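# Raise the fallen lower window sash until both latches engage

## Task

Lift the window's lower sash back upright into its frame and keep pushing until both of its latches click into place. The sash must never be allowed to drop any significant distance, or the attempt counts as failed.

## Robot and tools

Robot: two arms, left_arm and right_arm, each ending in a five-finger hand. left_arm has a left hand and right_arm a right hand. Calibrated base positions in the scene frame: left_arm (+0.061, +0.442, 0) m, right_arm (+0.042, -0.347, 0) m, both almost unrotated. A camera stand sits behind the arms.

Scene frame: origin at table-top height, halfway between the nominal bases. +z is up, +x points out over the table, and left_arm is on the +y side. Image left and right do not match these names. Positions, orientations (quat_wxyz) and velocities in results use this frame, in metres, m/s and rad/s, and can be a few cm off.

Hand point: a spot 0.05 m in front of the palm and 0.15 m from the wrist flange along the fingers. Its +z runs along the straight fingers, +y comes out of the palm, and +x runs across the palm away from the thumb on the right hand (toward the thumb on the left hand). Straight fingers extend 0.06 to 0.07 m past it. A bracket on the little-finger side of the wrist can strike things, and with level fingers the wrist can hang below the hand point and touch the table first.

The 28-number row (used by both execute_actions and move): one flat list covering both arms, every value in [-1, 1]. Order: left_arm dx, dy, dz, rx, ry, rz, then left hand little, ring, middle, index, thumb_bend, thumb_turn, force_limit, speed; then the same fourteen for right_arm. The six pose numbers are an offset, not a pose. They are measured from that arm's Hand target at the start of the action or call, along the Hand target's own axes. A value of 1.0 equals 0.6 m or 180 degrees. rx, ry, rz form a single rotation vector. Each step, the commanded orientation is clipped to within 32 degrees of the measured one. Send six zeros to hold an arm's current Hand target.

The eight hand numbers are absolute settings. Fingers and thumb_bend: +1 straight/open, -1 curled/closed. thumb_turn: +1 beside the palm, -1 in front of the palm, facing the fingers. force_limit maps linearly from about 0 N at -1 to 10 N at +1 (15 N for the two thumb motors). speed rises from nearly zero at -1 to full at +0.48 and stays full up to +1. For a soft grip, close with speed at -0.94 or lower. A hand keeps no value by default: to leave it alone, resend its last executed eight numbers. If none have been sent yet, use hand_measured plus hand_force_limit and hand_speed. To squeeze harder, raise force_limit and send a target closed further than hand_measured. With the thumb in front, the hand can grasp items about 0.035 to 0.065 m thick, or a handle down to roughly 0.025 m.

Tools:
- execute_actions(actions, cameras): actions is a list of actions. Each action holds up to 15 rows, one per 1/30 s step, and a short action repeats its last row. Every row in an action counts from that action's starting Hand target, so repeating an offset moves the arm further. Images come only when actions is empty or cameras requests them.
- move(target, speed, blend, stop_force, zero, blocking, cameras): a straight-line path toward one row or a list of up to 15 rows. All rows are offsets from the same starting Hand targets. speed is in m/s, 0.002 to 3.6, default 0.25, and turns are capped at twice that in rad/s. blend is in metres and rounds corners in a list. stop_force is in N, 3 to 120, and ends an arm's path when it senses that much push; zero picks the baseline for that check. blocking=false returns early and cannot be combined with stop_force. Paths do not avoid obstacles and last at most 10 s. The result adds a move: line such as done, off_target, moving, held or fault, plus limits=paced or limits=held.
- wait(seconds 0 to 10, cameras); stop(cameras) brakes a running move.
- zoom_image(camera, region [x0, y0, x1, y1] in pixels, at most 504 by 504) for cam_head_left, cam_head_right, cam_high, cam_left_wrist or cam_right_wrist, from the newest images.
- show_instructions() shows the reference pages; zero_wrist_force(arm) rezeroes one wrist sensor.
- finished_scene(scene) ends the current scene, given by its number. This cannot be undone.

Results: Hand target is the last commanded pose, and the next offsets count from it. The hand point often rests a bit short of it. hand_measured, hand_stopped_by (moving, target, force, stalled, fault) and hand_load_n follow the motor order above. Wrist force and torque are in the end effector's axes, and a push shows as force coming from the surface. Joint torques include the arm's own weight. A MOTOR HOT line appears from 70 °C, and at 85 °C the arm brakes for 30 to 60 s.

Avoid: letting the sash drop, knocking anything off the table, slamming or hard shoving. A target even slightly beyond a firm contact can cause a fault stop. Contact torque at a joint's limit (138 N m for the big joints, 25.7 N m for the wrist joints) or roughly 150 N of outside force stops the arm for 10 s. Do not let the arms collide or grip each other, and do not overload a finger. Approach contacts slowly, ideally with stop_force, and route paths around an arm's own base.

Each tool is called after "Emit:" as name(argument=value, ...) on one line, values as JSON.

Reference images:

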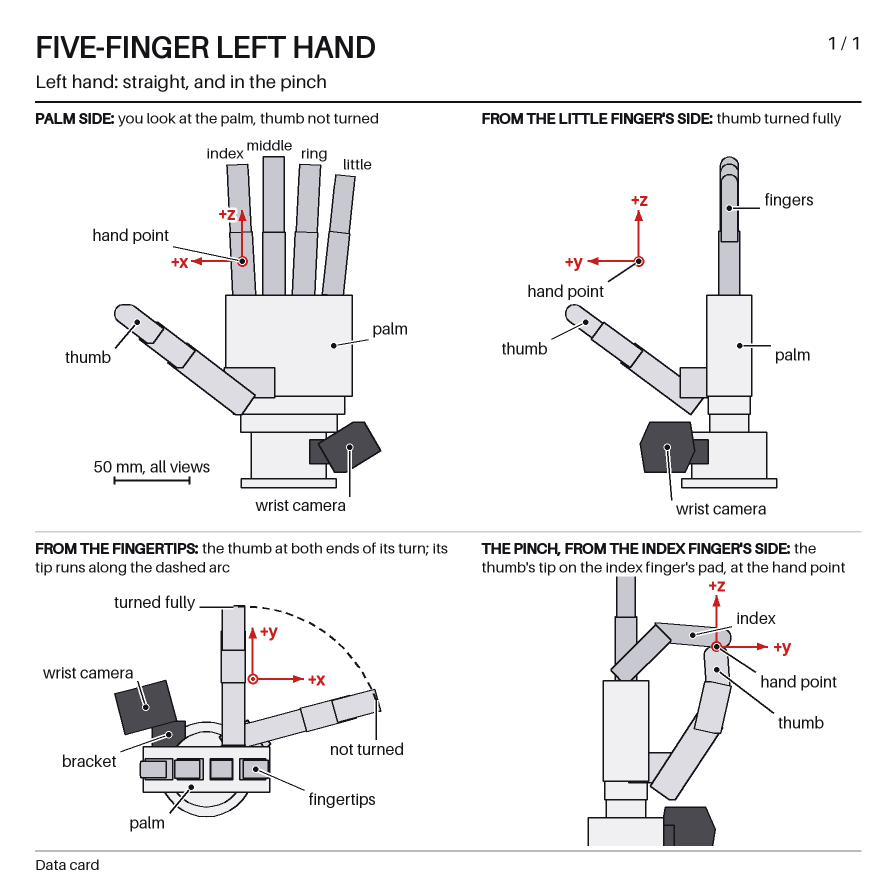

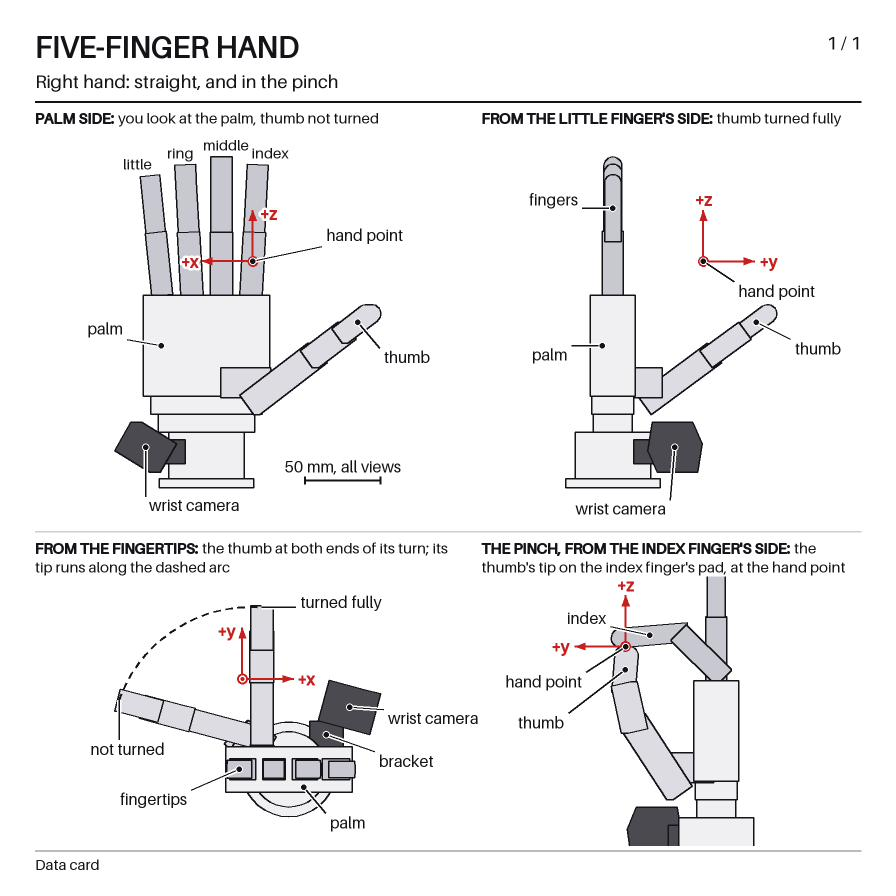

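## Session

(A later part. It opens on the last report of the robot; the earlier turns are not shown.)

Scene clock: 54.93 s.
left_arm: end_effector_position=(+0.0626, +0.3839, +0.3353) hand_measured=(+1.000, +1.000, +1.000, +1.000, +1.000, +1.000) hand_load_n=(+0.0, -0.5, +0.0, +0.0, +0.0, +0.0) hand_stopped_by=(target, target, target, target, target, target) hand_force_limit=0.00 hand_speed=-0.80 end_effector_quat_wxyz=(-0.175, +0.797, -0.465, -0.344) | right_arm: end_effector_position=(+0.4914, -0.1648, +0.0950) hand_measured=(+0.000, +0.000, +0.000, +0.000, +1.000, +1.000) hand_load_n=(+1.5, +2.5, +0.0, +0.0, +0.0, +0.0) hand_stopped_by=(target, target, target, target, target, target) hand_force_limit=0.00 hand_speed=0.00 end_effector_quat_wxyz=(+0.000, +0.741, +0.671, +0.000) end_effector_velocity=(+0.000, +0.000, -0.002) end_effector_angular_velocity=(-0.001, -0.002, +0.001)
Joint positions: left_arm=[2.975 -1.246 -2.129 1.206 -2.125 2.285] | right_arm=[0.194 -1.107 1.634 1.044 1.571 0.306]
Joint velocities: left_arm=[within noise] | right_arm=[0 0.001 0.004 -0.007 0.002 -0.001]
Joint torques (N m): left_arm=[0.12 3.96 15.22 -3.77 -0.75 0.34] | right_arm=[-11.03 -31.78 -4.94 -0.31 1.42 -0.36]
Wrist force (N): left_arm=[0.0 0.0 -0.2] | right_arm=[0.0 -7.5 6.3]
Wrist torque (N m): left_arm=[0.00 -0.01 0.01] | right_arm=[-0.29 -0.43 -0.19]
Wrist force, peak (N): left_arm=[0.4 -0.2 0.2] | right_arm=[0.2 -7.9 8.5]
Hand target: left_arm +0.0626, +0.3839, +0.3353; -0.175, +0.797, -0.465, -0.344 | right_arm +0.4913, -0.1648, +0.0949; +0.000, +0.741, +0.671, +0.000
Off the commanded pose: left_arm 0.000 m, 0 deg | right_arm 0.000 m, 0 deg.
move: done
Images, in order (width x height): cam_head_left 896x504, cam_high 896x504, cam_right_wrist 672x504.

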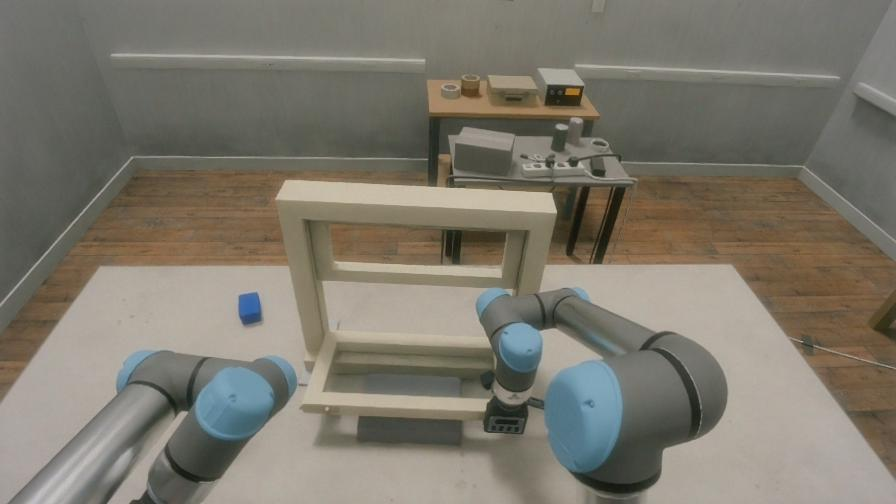

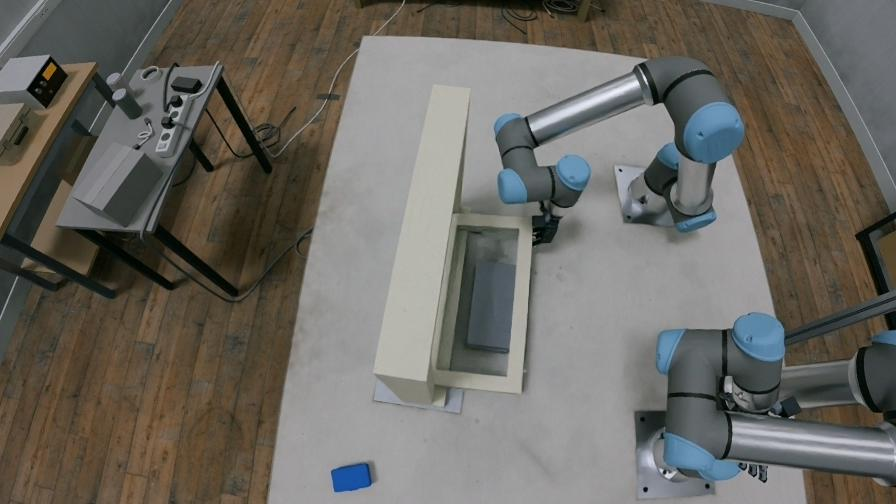

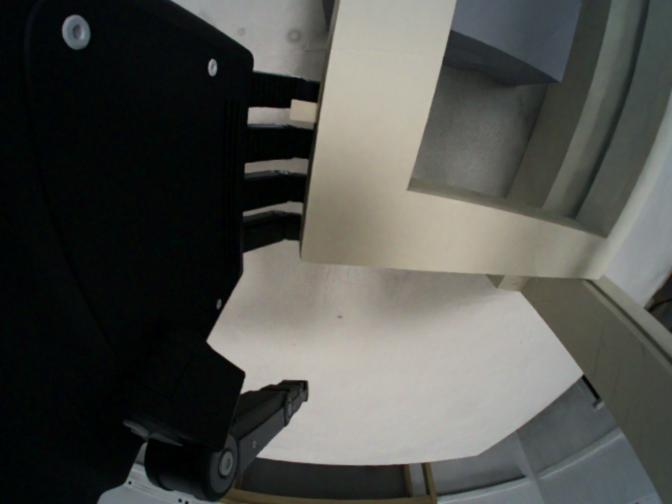

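Emit:
move(target=[[0,0,0,0,0,0,1,1,1,1,1,1,0,-0.8,0,-0.0133,-0.0333,0,0,0,0,0,0,0,1,1,0,0],[0,0,0,0,0,0,1,1,1,1,1,1,0,-0.8,0,0.0167,-0.1,0,0,0,0,0,0,0,1,1,0,0]], speed=0.06, blend=0.01, cameras=["cam_high","cam_head_left","cam_right_wrist"])

Scene clock: 57.87 s.
left_arm: end_effector_position=(+0.0626, +0.3839, +0.3353) hand_measured=(+1.000, +1.000, +1.000, +1.000, +1.000, +1.000) hand_load_n=(+0.0, +0.0, +0.0, +0.0, +0.0, +0.0) hand_stopped_by=(target, target, target, target, target, target) hand_force_limit=0.00 hand_speed=-0.80 end_effector_quat_wxyz=(-0.175, +0.797, -0.465, -0.344) | right_arm: end_effector_position=(+0.5014, -0.1658, +0.1550) hand_measured=(+0.000, +0.000, +0.000, +0.000, +1.000, +1.000) hand_load_n=(+0.0, +1.0, +6.0, +0.0, +0.0, +0.0) hand_stopped_by=(target, target, target, target, target, target) hand_force_limit=0.00 hand_speed=0.00 end_effector_quat_wxyz=(+0.000, +0.741, +0.671, +0.000)
Joint positions: left_arm=[2.975 -1.246 -2.129 1.206 -2.125 2.285] | right_arm=[0.187 -1.151 1.53 1.191 1.571 0.299]
Joint torques (N m): left_arm=[0.91 4.43 14.6 -3.92 -0.76 0.16] | right_arm=[1.92 -32.35 -8 -0.8 -0.43 1.47]
Wrist force (N): left_arm=[-0.1 -0.1 0.2] | right_arm=[1.1 -10.3 3.9]
Wrist torque (N m): left_arm=[-0.03 0.01 0.01] | right_arm=[-0.11 -0.13 -0.06]
Wrist force, peak (N): left_arm=[0.4 -0.2 0.1] | right_arm=[0.2 -10.2 6.2]
Hand target: left_arm +0.0626, +0.3839, +0.3353; -0.175, +0.797, -0.465, -0.344 | right_arm +0.5013, -0.1658, +0.1549; +0.000, +0.741, +0.671, +0.000
Off the commanded pose: left_arm 0.000 m, 0 deg | right_arm 0.000 m, 0 deg.
move: done
Images, in order (width x height): cam_head_left 896x504, cam_high 896x504, cam_right_wrist 672x504.

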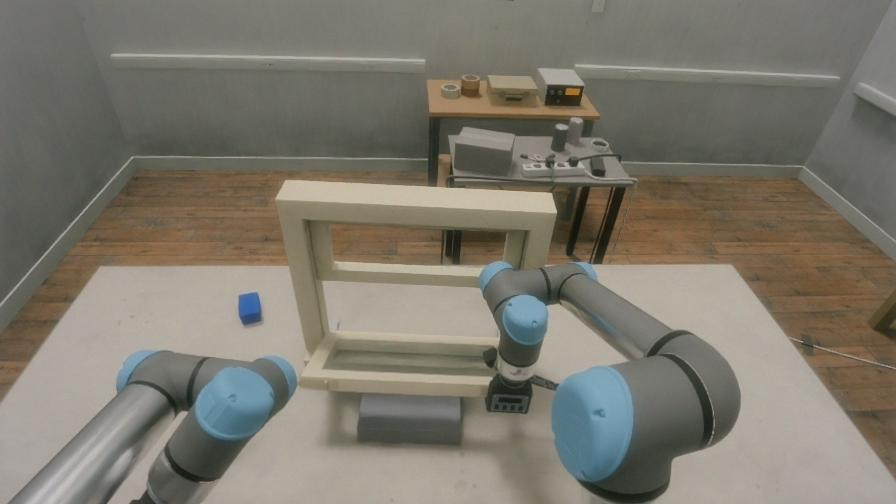

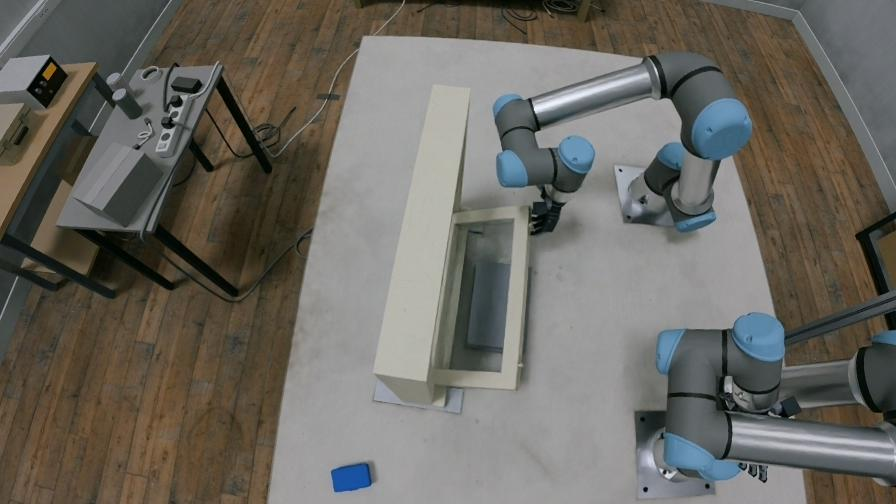

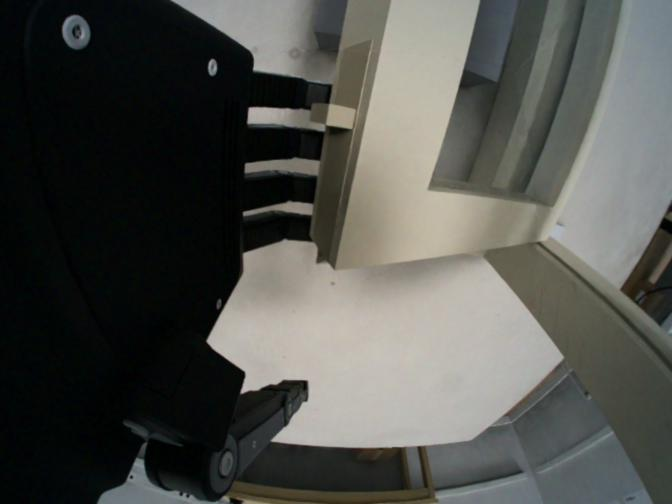

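Emit:
move(target=[[0,0,0,0,0,0,1,1,1,1,1,1,0,-0.8,0,0.0367,-0.065,-0.1,0,0,0,0,0,0,1,1,0,0],[0,0,0,0,0,0,1,1,1,1,1,1,0,-0.8,0,0.0883,-0.11,-0.194,0,0,0,0,0,0,1,1,0,0]], speed=0.08, blend=0.01, cameras=["cam_high","cam_head_left","cam_right_wrist"])

Scene clock: 65.30 s.
left_arm: end_effector_position=(+0.0626, +0.3839, +0.3353) hand_measured=(+1.000, +1.000, +1.000, +1.000, +1.000, +1.000) hand_load_n=(+0.0, +0.0, -0.5, +0.5, +0.0, +0.0) hand_stopped_by=(target, target, target, target, target, target) hand_force_limit=0.00 hand_speed=-0.80 end_effector_quat_wxyz=(-0.175, +0.797, -0.465, -0.344) | right_arm: end_effector_position=(+0.5539, -0.1709, +0.2208) hand_measured=(+0.000, +0.000, +0.000, +0.000, +1.000, +1.000) hand_load_n=(+0.0, +0.5, +3.0, +0.0, +0.0, +0.0) hand_stopped_by=(target, target, target, target, target, target) hand_force_limit=0.00 hand_speed=0.00 end_effector_quat_wxyz=(+0.222, +0.707, +0.641, +0.201)
Joint positions: left_arm=[2.975 -1.246 -2.129 1.206 -2.125 2.285] | right_arm=[0.251 -1.368 1.713 0.648 1.776 0.302]
Joint torques (N m): left_arm=[0.46 4.63 14.92 -3.88 -1.08 0.21] | right_arm=[-4.49 -22.58 -31.68 0.31 -0.32 1.81]
Wrist force (N): left_arm=[0.1 -0.1 0.1] | right_arm=[3.3 -6.5 0.5]
Wrist torque (N m): left_arm=[-0.02 -0.01 0.01] | right_arm=[-0.06 -0.13 -0.04]
Wrist force, peak (N): left_arm=[0.2 -0.4 0.3] | right_arm=[-0.8 -10.9 5.2]
Hand target: left_arm +0.0626, +0.3839, +0.3353; -0.175, +0.797, -0.465, -0.344 | right_arm +0.5541, -0.1710, +0.2209; +0.222, +0.707, +0.640, +0.201
Off the commanded pose: left_arm 0.000 m, 0 deg | right_arm 0.000 m, 0 deg.
move: done
Images, in order (width x height): cam_head_left 896x504, cam_high 896x504, cam_right_wrist 672x504.

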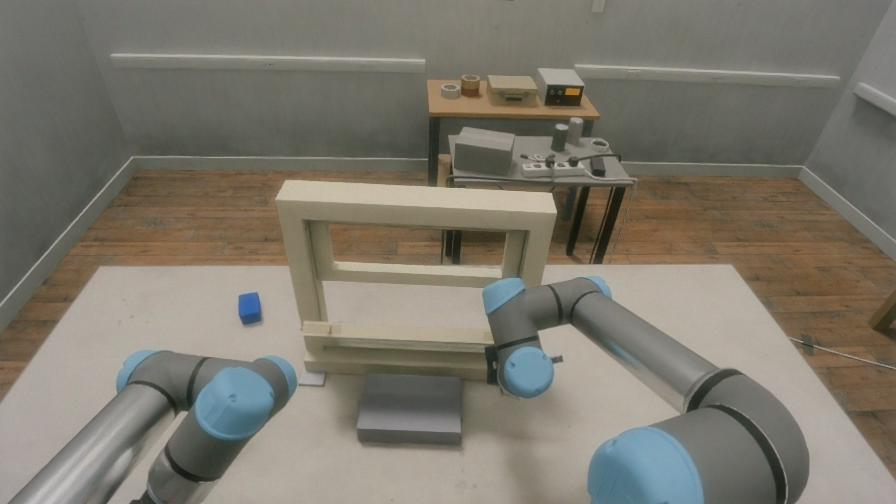

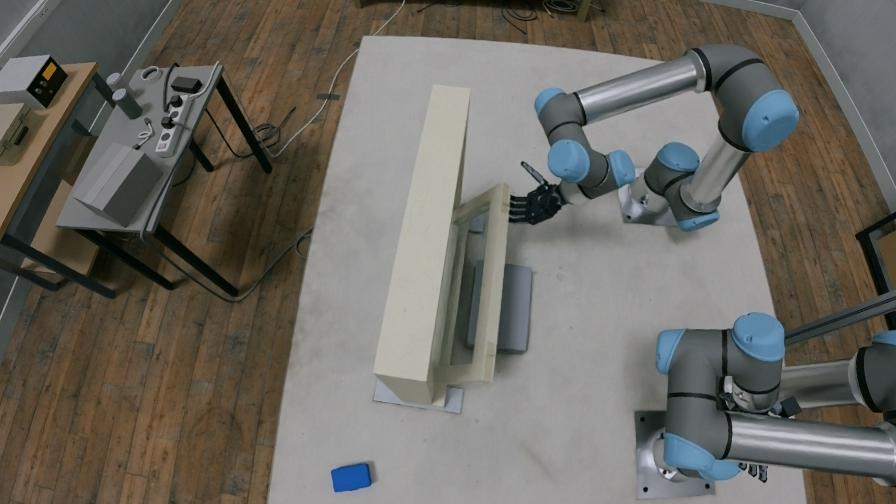

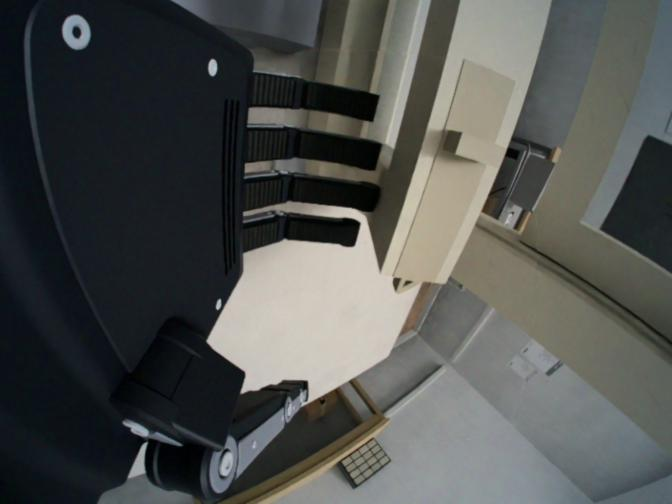

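Emit:
move(target=[0,0,0,0,0,0,1,1,1,1,1,1,0,-0.8,0,0.0806,0.0157,0,0,0,0,0,0,0,1,1,0,0], speed=0.06, stop_force=20, cameras=["cam_high","cam_head_left","cam_right_wrist"])

Emit:
zoom_image(camera="cam_head_left", region=[260, 160, 580, 460])

Scene clock: 68.67 s.
left_arm: end_effector_position=(+0.0626, +0.3839, +0.3353) hand_measured=(+1.000, +1.000, +1.000, +1.000, +1.000, +1.000) hand_load_n=(+0.0, -0.5, +0.0, +0.0, +0.0, +0.0) hand_stopped_by=(target, target, target, target, target, target) hand_force_limit=0.00 hand_speed=-0.80 end_effector_quat_wxyz=(-0.175, +0.797, -0.465, -0.344) | right_arm: end_effector_position=(+0.5989, -0.1754, +0.2408) hand_measured=(+0.000, +0.000, +0.000, +0.000, +1.000, +1.000) hand_load_n=(+0.0, +0.0, -1.0, +0.0, +0.0, +0.0) hand_stopped_by=(target, target, target, target, target, target) hand_force_limit=0.00 hand_speed=0.00 end_effector_quat_wxyz=(+0.222, +0.707, +0.640, +0.201)
Joint positions: left_arm=[2.975 -1.246 -2.129 1.206 -2.125 2.285] | right_arm=[0.212 -1.299 1.571 0.715 1.755 0.269]
Joint torques (N m): left_arm=[-0.43 4.61 15.79 -4.08 -1.19 0.3] | right_arm=[11.39 -37.26 -6.16 0.54 1.76 1.69]
Wrist force (N): left_arm=[-0.2 0.0 0.1] | right_arm=[1.1 -2.1 -2.3]
Wrist torque (N m): left_arm=[-0.01 0.03 -0.01] | right_arm=[-0.01 -0.14 0.03]
Wrist force, peak (N): left_arm=[0.4 -0.3 0.1] | right_arm=[3.5 -7.9 -2.3]
Hand target: left_arm +0.0626, +0.3839, +0.3353; -0.175, +0.797, -0.465, -0.344 | right_arm +0.5989, -0.1754, +0.2408; +0.222, +0.707, +0.640, +0.201
Off the commanded pose: left_arm 0.000 m, 0 deg | right_arm 0.000 m, 0 deg.
move: done
Images, in order (width x height): cam_head_left 896x504, cam_high 896x504, cam_right_wrist 672x504.

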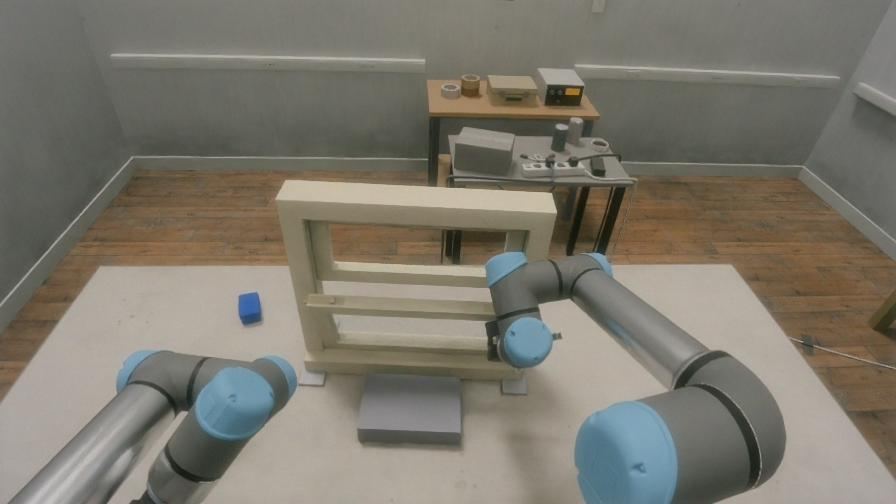

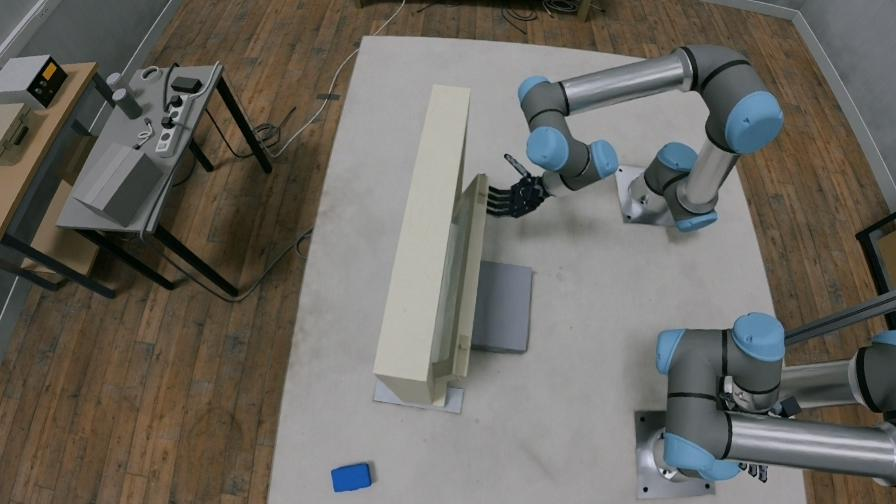

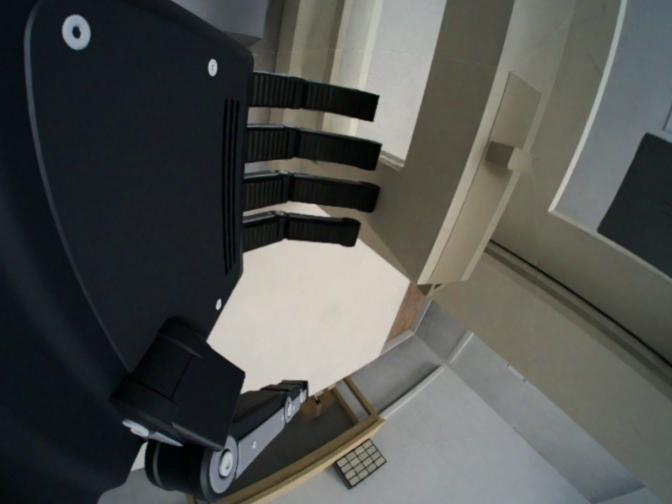

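Scaled by 1.575 from the camera's 896x504 image, which has a finer 1280x720 frame.

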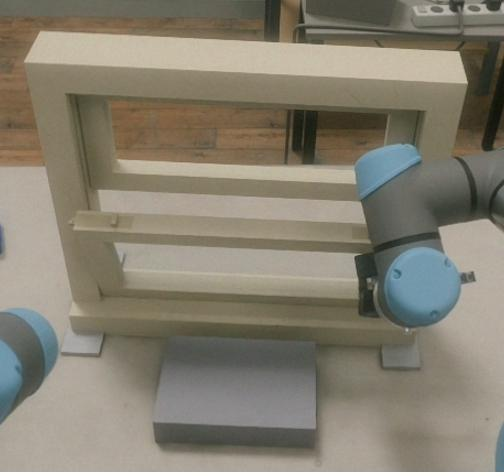

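Emit:
move(target=[0,0,0,0,0,0,1,1,1,1,1,1,0,-0.8,0,0.043,-0.0614,0,0,0,0,0,0,0,1,1,0,0], speed=0.06, stop_force=20, cameras=["cam_high","cam_head_left","cam_right_wrist"])

Emit:
zoom_image(camera="cam_high", region=[370, 60, 550, 300])

Scene clock: 72.10 s.
left_arm: end_effector_position=(+0.0626, +0.3839, +0.3353) hand_measured=(+1.000, +1.000, +1.000, +1.000, +1.000, +1.000) hand_load_n=(+0.0, +0.0, +0.0, +0.0, +0.0, +0.0) hand_stopped_by=(target, target, target, target, target, target) hand_force_limit=0.00 hand_speed=-0.80 end_effector_quat_wxyz=(-0.175, +0.797, -0.465, -0.344) | right_arm: end_effector_position=(+0.5990, -0.1754, +0.2858) hand_measured=(+0.000, +0.000, +0.000, +0.000, +1.000, +1.000) hand_load_n=(+0.0, +0.0, -1.0, +0.0, +0.0, +0.0) hand_stopped_by=(target, target, target, target, target, target) hand_force_limit=0.00 hand_speed=0.00 end_effector_quat_wxyz=(+0.222, +0.707, +0.640, +0.201)
Joint positions: left_arm=[2.975 -1.246 -2.129 1.206 -2.125 2.285] | right_arm=[0.212 -1.322 1.483 0.826 1.755 0.269]
Joint torques (N m): left_arm=[0.41 4.19 14.67 -4.29 -1.15 0.05] | right_arm=[-0.31 -23.33 -5.03 2.32 -0.96 1.43]
Wrist force (N): left_arm=[0.1 -0.1 -0.1] | right_arm=[0.7 -1.2 -1.6]
Wrist torque (N m): left_arm=[0.00 -0.02 0.01] | right_arm=[-0.03 -0.13 0.06]
Wrist force, peak (N): left_arm=[0.3 -0.2 0.3] | right_arm=[1.3 -5.1 1.4]
Hand target: left_arm +0.0626, +0.3839, +0.3353; -0.175, +0.797, -0.465, -0.344 | right_arm +0.5990, -0.1754, +0.2858; +0.222, +0.707, +0.640, +0.201
Off the commanded pose: left_arm 0.000 m, 0 deg | right_arm 0.000 m, 0 deg.
move: done
Images, in order (width x height): cam_head_left 896x504, cam_high 896x504, cam_right_wrist 672x504.

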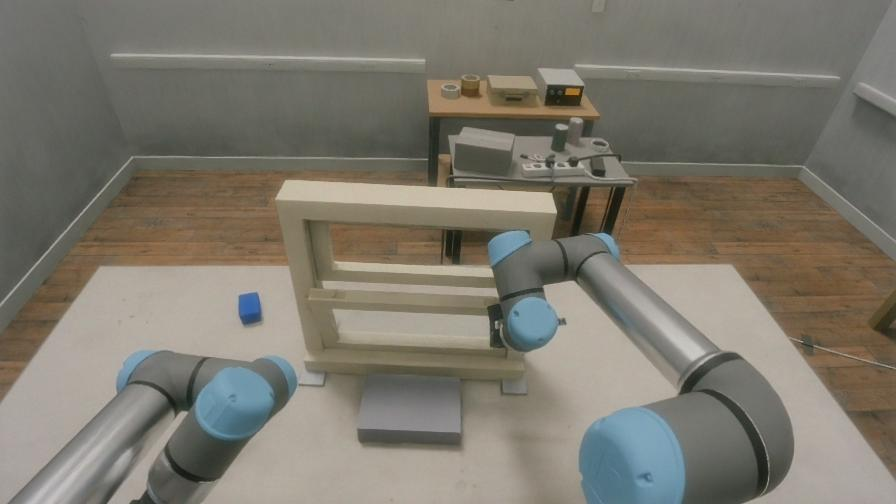

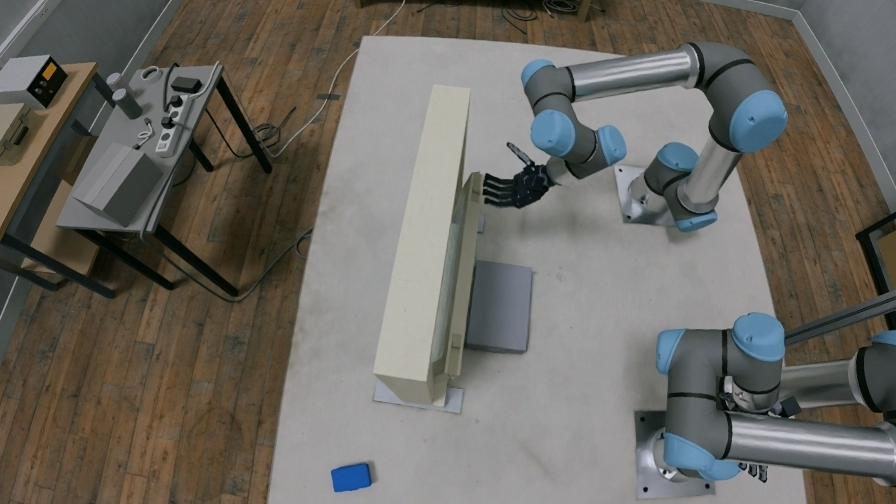

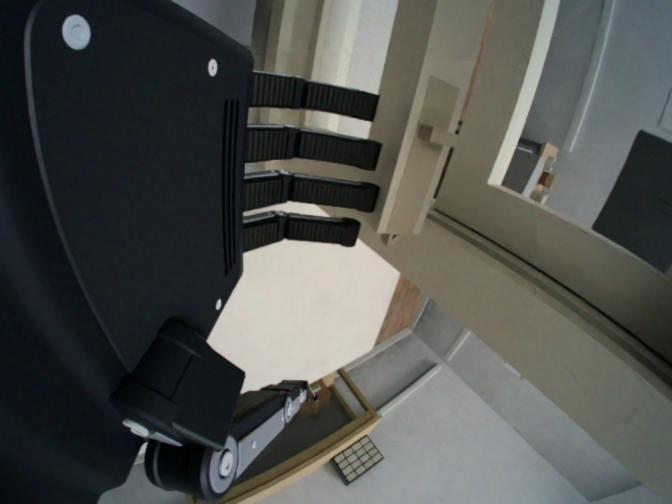

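Scaled by 2.100 from the camera's 896x504 image, which has a finer 1280x720 frame.

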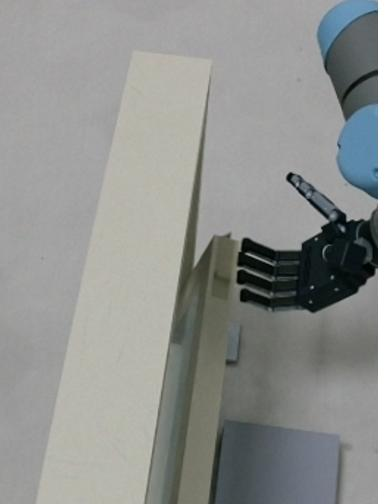

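Emit:
move(target=[0,0,0,0,0,0,1,1,1,1,1,1,0,-0.8,0,0.0857,0.0519,0,0,0,0,0,0,0,1,1,0,0], speed=0.05, stop_force=30, cameras=["cam_high","cam_head_left","cam_right_wrist"])

Emit:
zoom_image(camera="cam_high", region=[370, 60, 550, 300])

Emit:
zoom_image(camera="cam_head_left", region=[260, 160, 580, 460])

Scene clock: 75.67 s.
left_arm: end_effector_position=(+0.0626, +0.3839, +0.3353) hand_measured=(+1.000, +1.000, +1.000, +1.000, +1.000, +1.000) hand_load_n=(+0.0, +0.0, +0.0, +0.0, +0.0, +0.0) hand_stopped_by=(target, target, target, target, target, target) hand_force_limit=0.00 hand_speed=-0.80 end_effector_quat_wxyz=(-0.175, +0.797, -0.465, -0.344) | right_arm: end_effector_position=(+0.6521, -0.1807, +0.2892) hand_measured=(+0.000, +0.000, +0.000, +0.000, +1.000, +1.000) hand_load_n=(+0.0, +0.0, -1.5, -1.0, +0.0, +0.0) hand_stopped_by=(target, target, target, target, target, target) hand_force_limit=0.00 hand_speed=0.00 end_effector_quat_wxyz=(+0.222, +0.707, +0.640, +0.201)
Joint positions: left_arm=[2.975 -1.246 -2.129 1.206 -2.125 2.285] | right_arm=[0.175 -1.215 1.332 0.865 1.734 0.237]
Joint torques (N m): left_arm=[0.81 3.44 15.57 -4.42 -1.17 0.33] | right_arm=[8.6 -27.71 -35.31 -1.95 -0.49 -0.5]
Wrist force (N): left_arm=[-0.1 0.0 -0.1] | right_arm=[0.4 -19.3 -11.0]
Wrist torque (N m): left_arm=[-0.01 0.02 0.00] | right_arm=[-0.15 0.02 -0.32]
Wrist force, peak (N): left_arm=[0.2 -0.3 0.2] | right_arm=[1.8 -54.2 -35.4]
Hand target: left_arm +0.0626, +0.3839, +0.3353; -0.175, +0.797, -0.465, -0.344 | right_arm +0.6521, -0.1807, +0.2892; +0.222, +0.707, +0.640, +0.201 (not the last commanded pose)
Off the commanded pose: left_arm 0.000 m, 0 deg | right_arm 0.007 m, 0 deg.
move: contact (right_arm)
Images, in order (width x height): cam_head_left 896x504, cam_high 896x504, cam_right_wrist 672x504.

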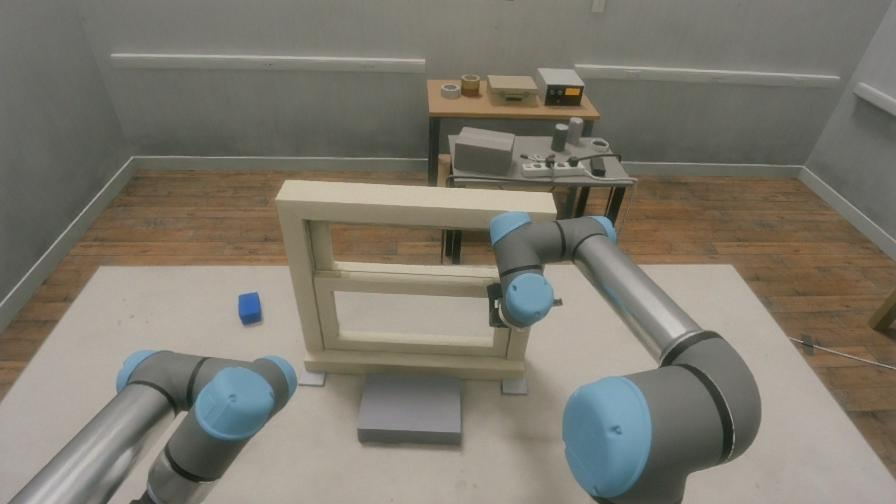

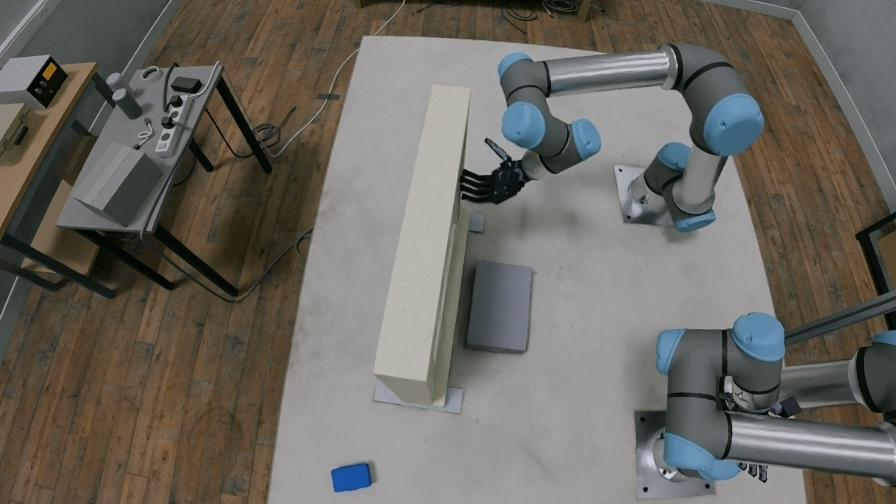

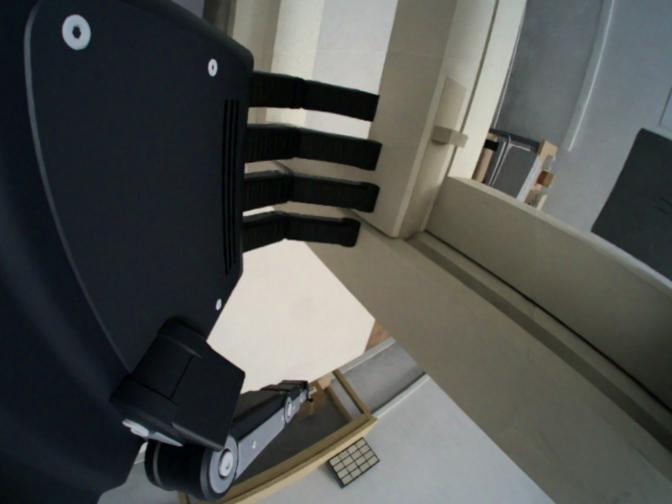

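Scaled by 2.100 from the camera's 896x504 image, which has a finer 1280x720 frame.

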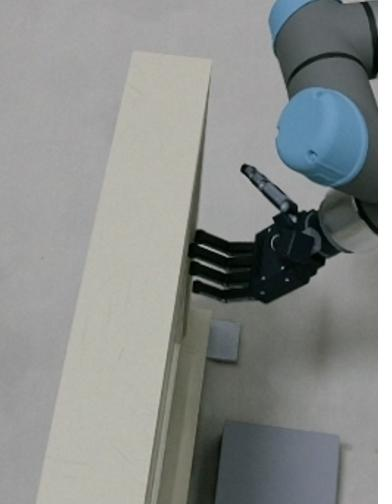

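Scaled by 1.575 from the camera's 896x504 image, which has a finer 1280x720 frame.

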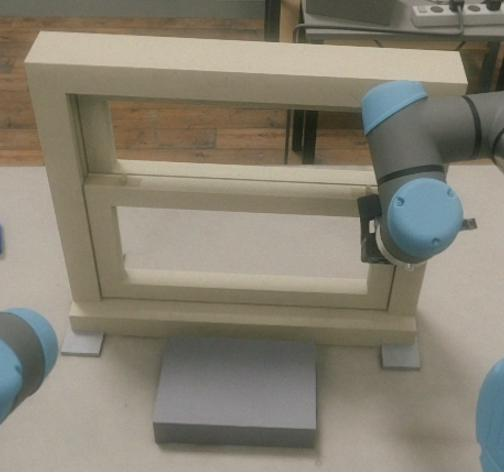

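Emit:
move(target=[0,0,0,0,0,0,1,1,1,1,1,1,0,-0.8,0,-0.0273,-0.019,0,0,0,0,0,0,0,1,1,0,0], speed=0.05, cameras=["cam_high","cam_head_left","cam_right_wrist"])

Emit:
zoom_image(camera="cam_high", region=[400, 160, 500, 300])

Emit:
zoom_image(camera="cam_head_left", region=[290, 240, 400, 380])

Emit:
zoom_image(camera="cam_right_wrist", region=[350, 0, 600, 300])

Scene clock: 77.47 s.
left_arm: end_effector_position=(+0.0626, +0.3839, +0.3353) hand_measured=(+1.000, +1.000, +1.000, +1.000, +1.000, +1.000) hand_load_n=(+0.0, +0.0, +0.0, +0.0, +0.0, +0.0) hand_stopped_by=(target, target, target, target, target, target) hand_force_limit=0.00 hand_speed=-0.80 end_effector_quat_wxyz=(-0.175, +0.797, -0.465, -0.344) | right_arm: end_effector_position=(+0.6321, -0.1786, +0.2891) hand_measured=(+0.000, +0.000, +0.000, +0.000, +1.000, +1.000) hand_load_n=(+0.0, +0.0, +0.0, +0.0, +0.0, +0.0) hand_stopped_by=(target, target, target, target, target, target) hand_force_limit=0.00 hand_speed=0.00 end_effector_quat_wxyz=(+0.222, +0.707, +0.640, +0.201)
Joint positions: left_arm=[2.975 -1.246 -2.129 1.206 -2.125 2.285] | right_arm=[0.188 -1.257 1.388 0.851 1.741 0.248]
Joint torques (N m): left_arm=[0.58 3.83 15.22 -4.26 -1.4 0.12] | right_arm=[-13.09 -26.04 -29.46 2.65 -0.92 -1.62]
Wrist force (N): left_arm=[0.1 -0.2 0.1] | right_arm=[0.8 0.1 -0.1]
Wrist torque (N m): left_arm=[-0.03 -0.01 0.01] | right_arm=[0.00 -0.14 -0.05]
Wrist force, peak (N): left_arm=[0.3 -0.2 0.3] | right_arm=[0.9 -19.5 -10.9]
Hand target: left_arm +0.0626, +0.3839, +0.3353; -0.175, +0.797, -0.465, -0.344 | right_arm +0.6322, -0.1787, +0.2891; +0.222, +0.707, +0.640, +0.201
Off the commanded pose: left_arm 0.000 m, 0 deg | right_arm 0.000 m, 0 deg.
move: done
Images, in order (width x height): cam_head_left 896x504, cam_high 896x504, cam_right_wrist 672x504.

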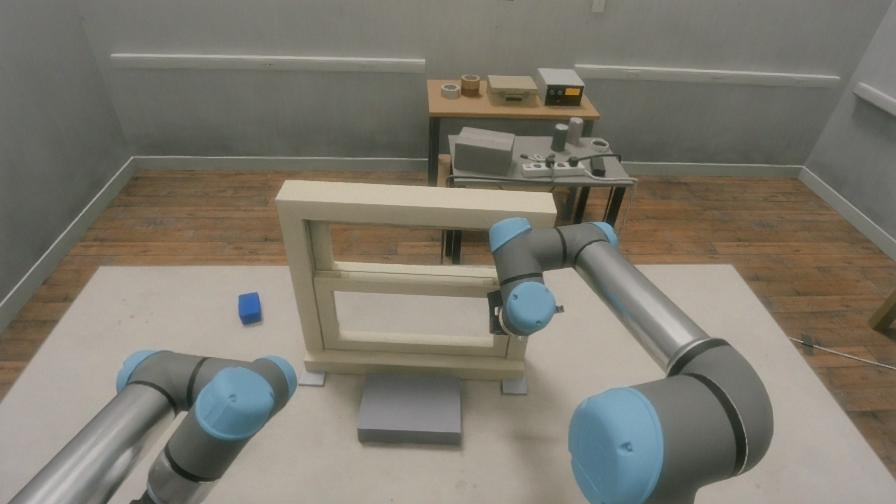

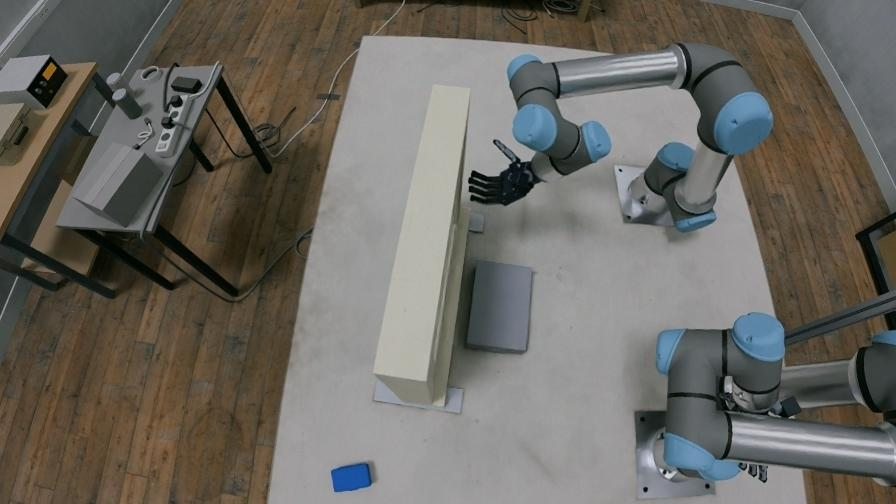

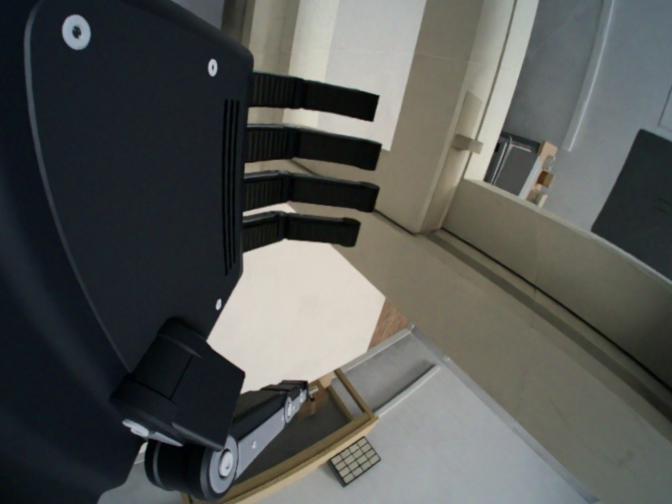

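Scaled by 3.600 from the camera's 896x504 image, which has a finer 1280x720 frame.

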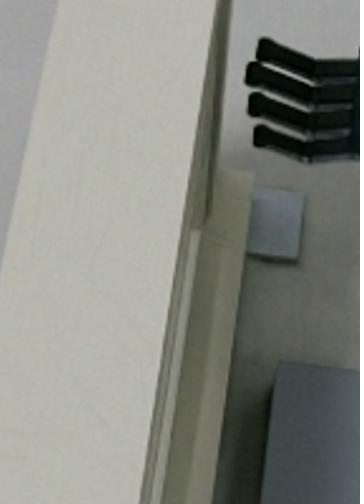

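Scaled by 3.600 from the camera's 896x504 image, which has a finer 1280x720 frame.

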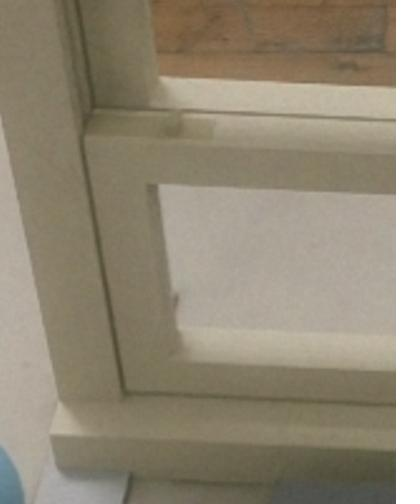

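Scaled by 1.680 from the camera's 672x504 image, which has a finer 960x720 frame.

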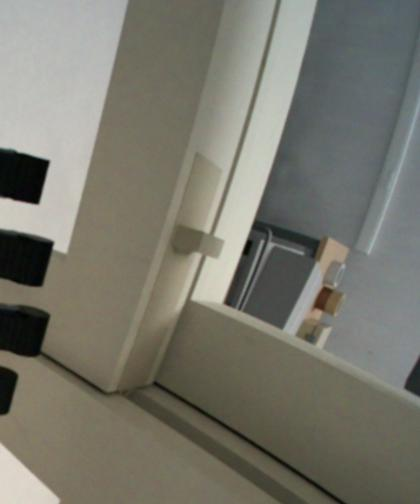

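Emit:
move(target=[[0,0,0,0,0,0,1,1,1,1,1,1,0,-0.8,0.1,-0.02,-0.0116,0,0,0,0,0,0,0,1,1,0,0],[0,0,0,0,0,0,1,1,1,1,1,1,0,-0.8,0.38,0,0,0,0,0,0,0,0,0,1,1,0,0]], speed=0.15, stop_force=15, cameras=["cam_high","cam_head_left","cam_right_wrist"])

Scene clock: 82.17 s.
left_arm: end_effector_position=(+0.0626, +0.3839, +0.3353) hand_measured=(+1.000, +1.000, +1.000, +1.000, +1.000, +1.000) hand_load_n=(+0.0, +0.0, +0.0, +0.0, +0.0, +0.0) hand_stopped_by=(target, target, target, target, target, target) hand_force_limit=0.00 hand_speed=-0.80 end_effector_quat_wxyz=(-0.175, +0.797, -0.465, -0.344) | right_arm: end_effector_position=(+0.6547, +0.0482, +0.2890) hand_measured=(+0.000, +0.000, +0.000, +0.000, +1.000, +1.000) hand_load_n=(+0.0, +0.0, +0.0, +0.0, +0.0, +0.0) hand_stopped_by=(target, target, target, target, target, target) hand_force_limit=0.00 hand_speed=0.00 end_effector_quat_wxyz=(+0.222, +0.707, +0.640, +0.201)
Joint positions: left_arm=[2.975 -1.246 -2.129 1.206 -2.125 2.285] | right_arm=[0.577 -0.794 0.688 1.183 1.944 0.594]
Joint torques (N m): left_arm=[0.66 4.4 16.14 -4.44 -1.13 0.39] | right_arm=[-13.97 -44.05 -30.8 2.83 -1.35 1.29]
Wrist force (N): left_arm=[0.1 -0.1 -0.1] | right_arm=[1.0 -0.1 -0.1]
Wrist torque (N m): left_arm=[-0.02 -0.02 0.01] | right_arm=[-0.01 -0.19 0.18]
Wrist force, peak (N): left_arm=[0.4 -0.2 0.2] | right_arm=[2.2 -0.2 -0.3]
Hand target: left_arm +0.0626, +0.3839, +0.3353; -0.175, +0.797, -0.465, -0.344 | right_arm +0.6547, +0.0482, +0.2890; +0.222, +0.707, +0.640, +0.201
Off the commanded pose: left_arm 0.000 m, 0 deg | right_arm 0.000 m, 0 deg.
move: done
Images, in order (width x height): cam_head_left 896x504, cam_high 896x504, cam_right_wrist 672x504.

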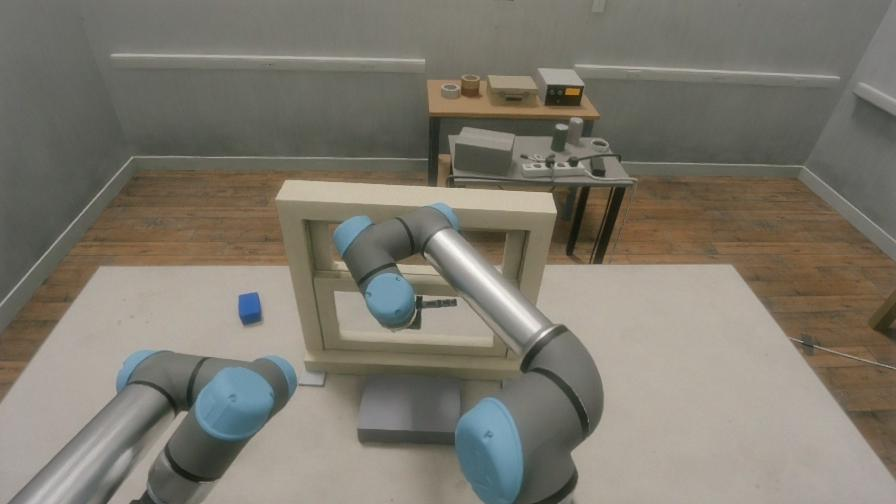

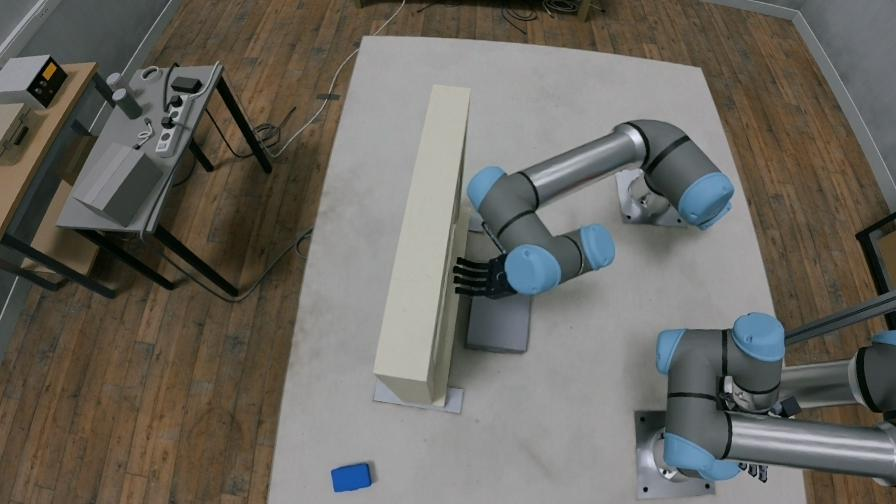

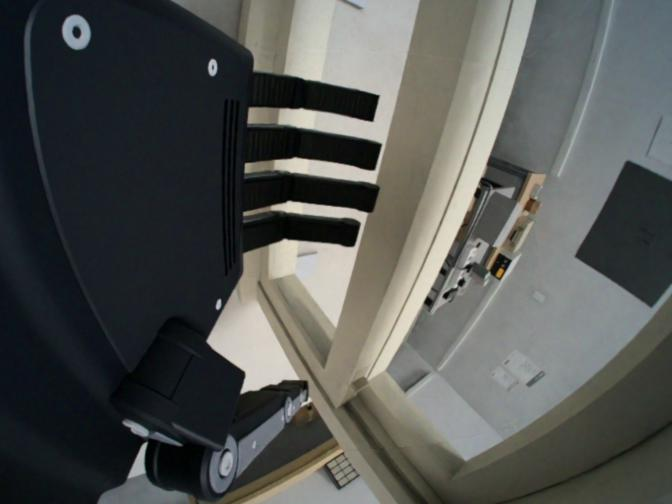

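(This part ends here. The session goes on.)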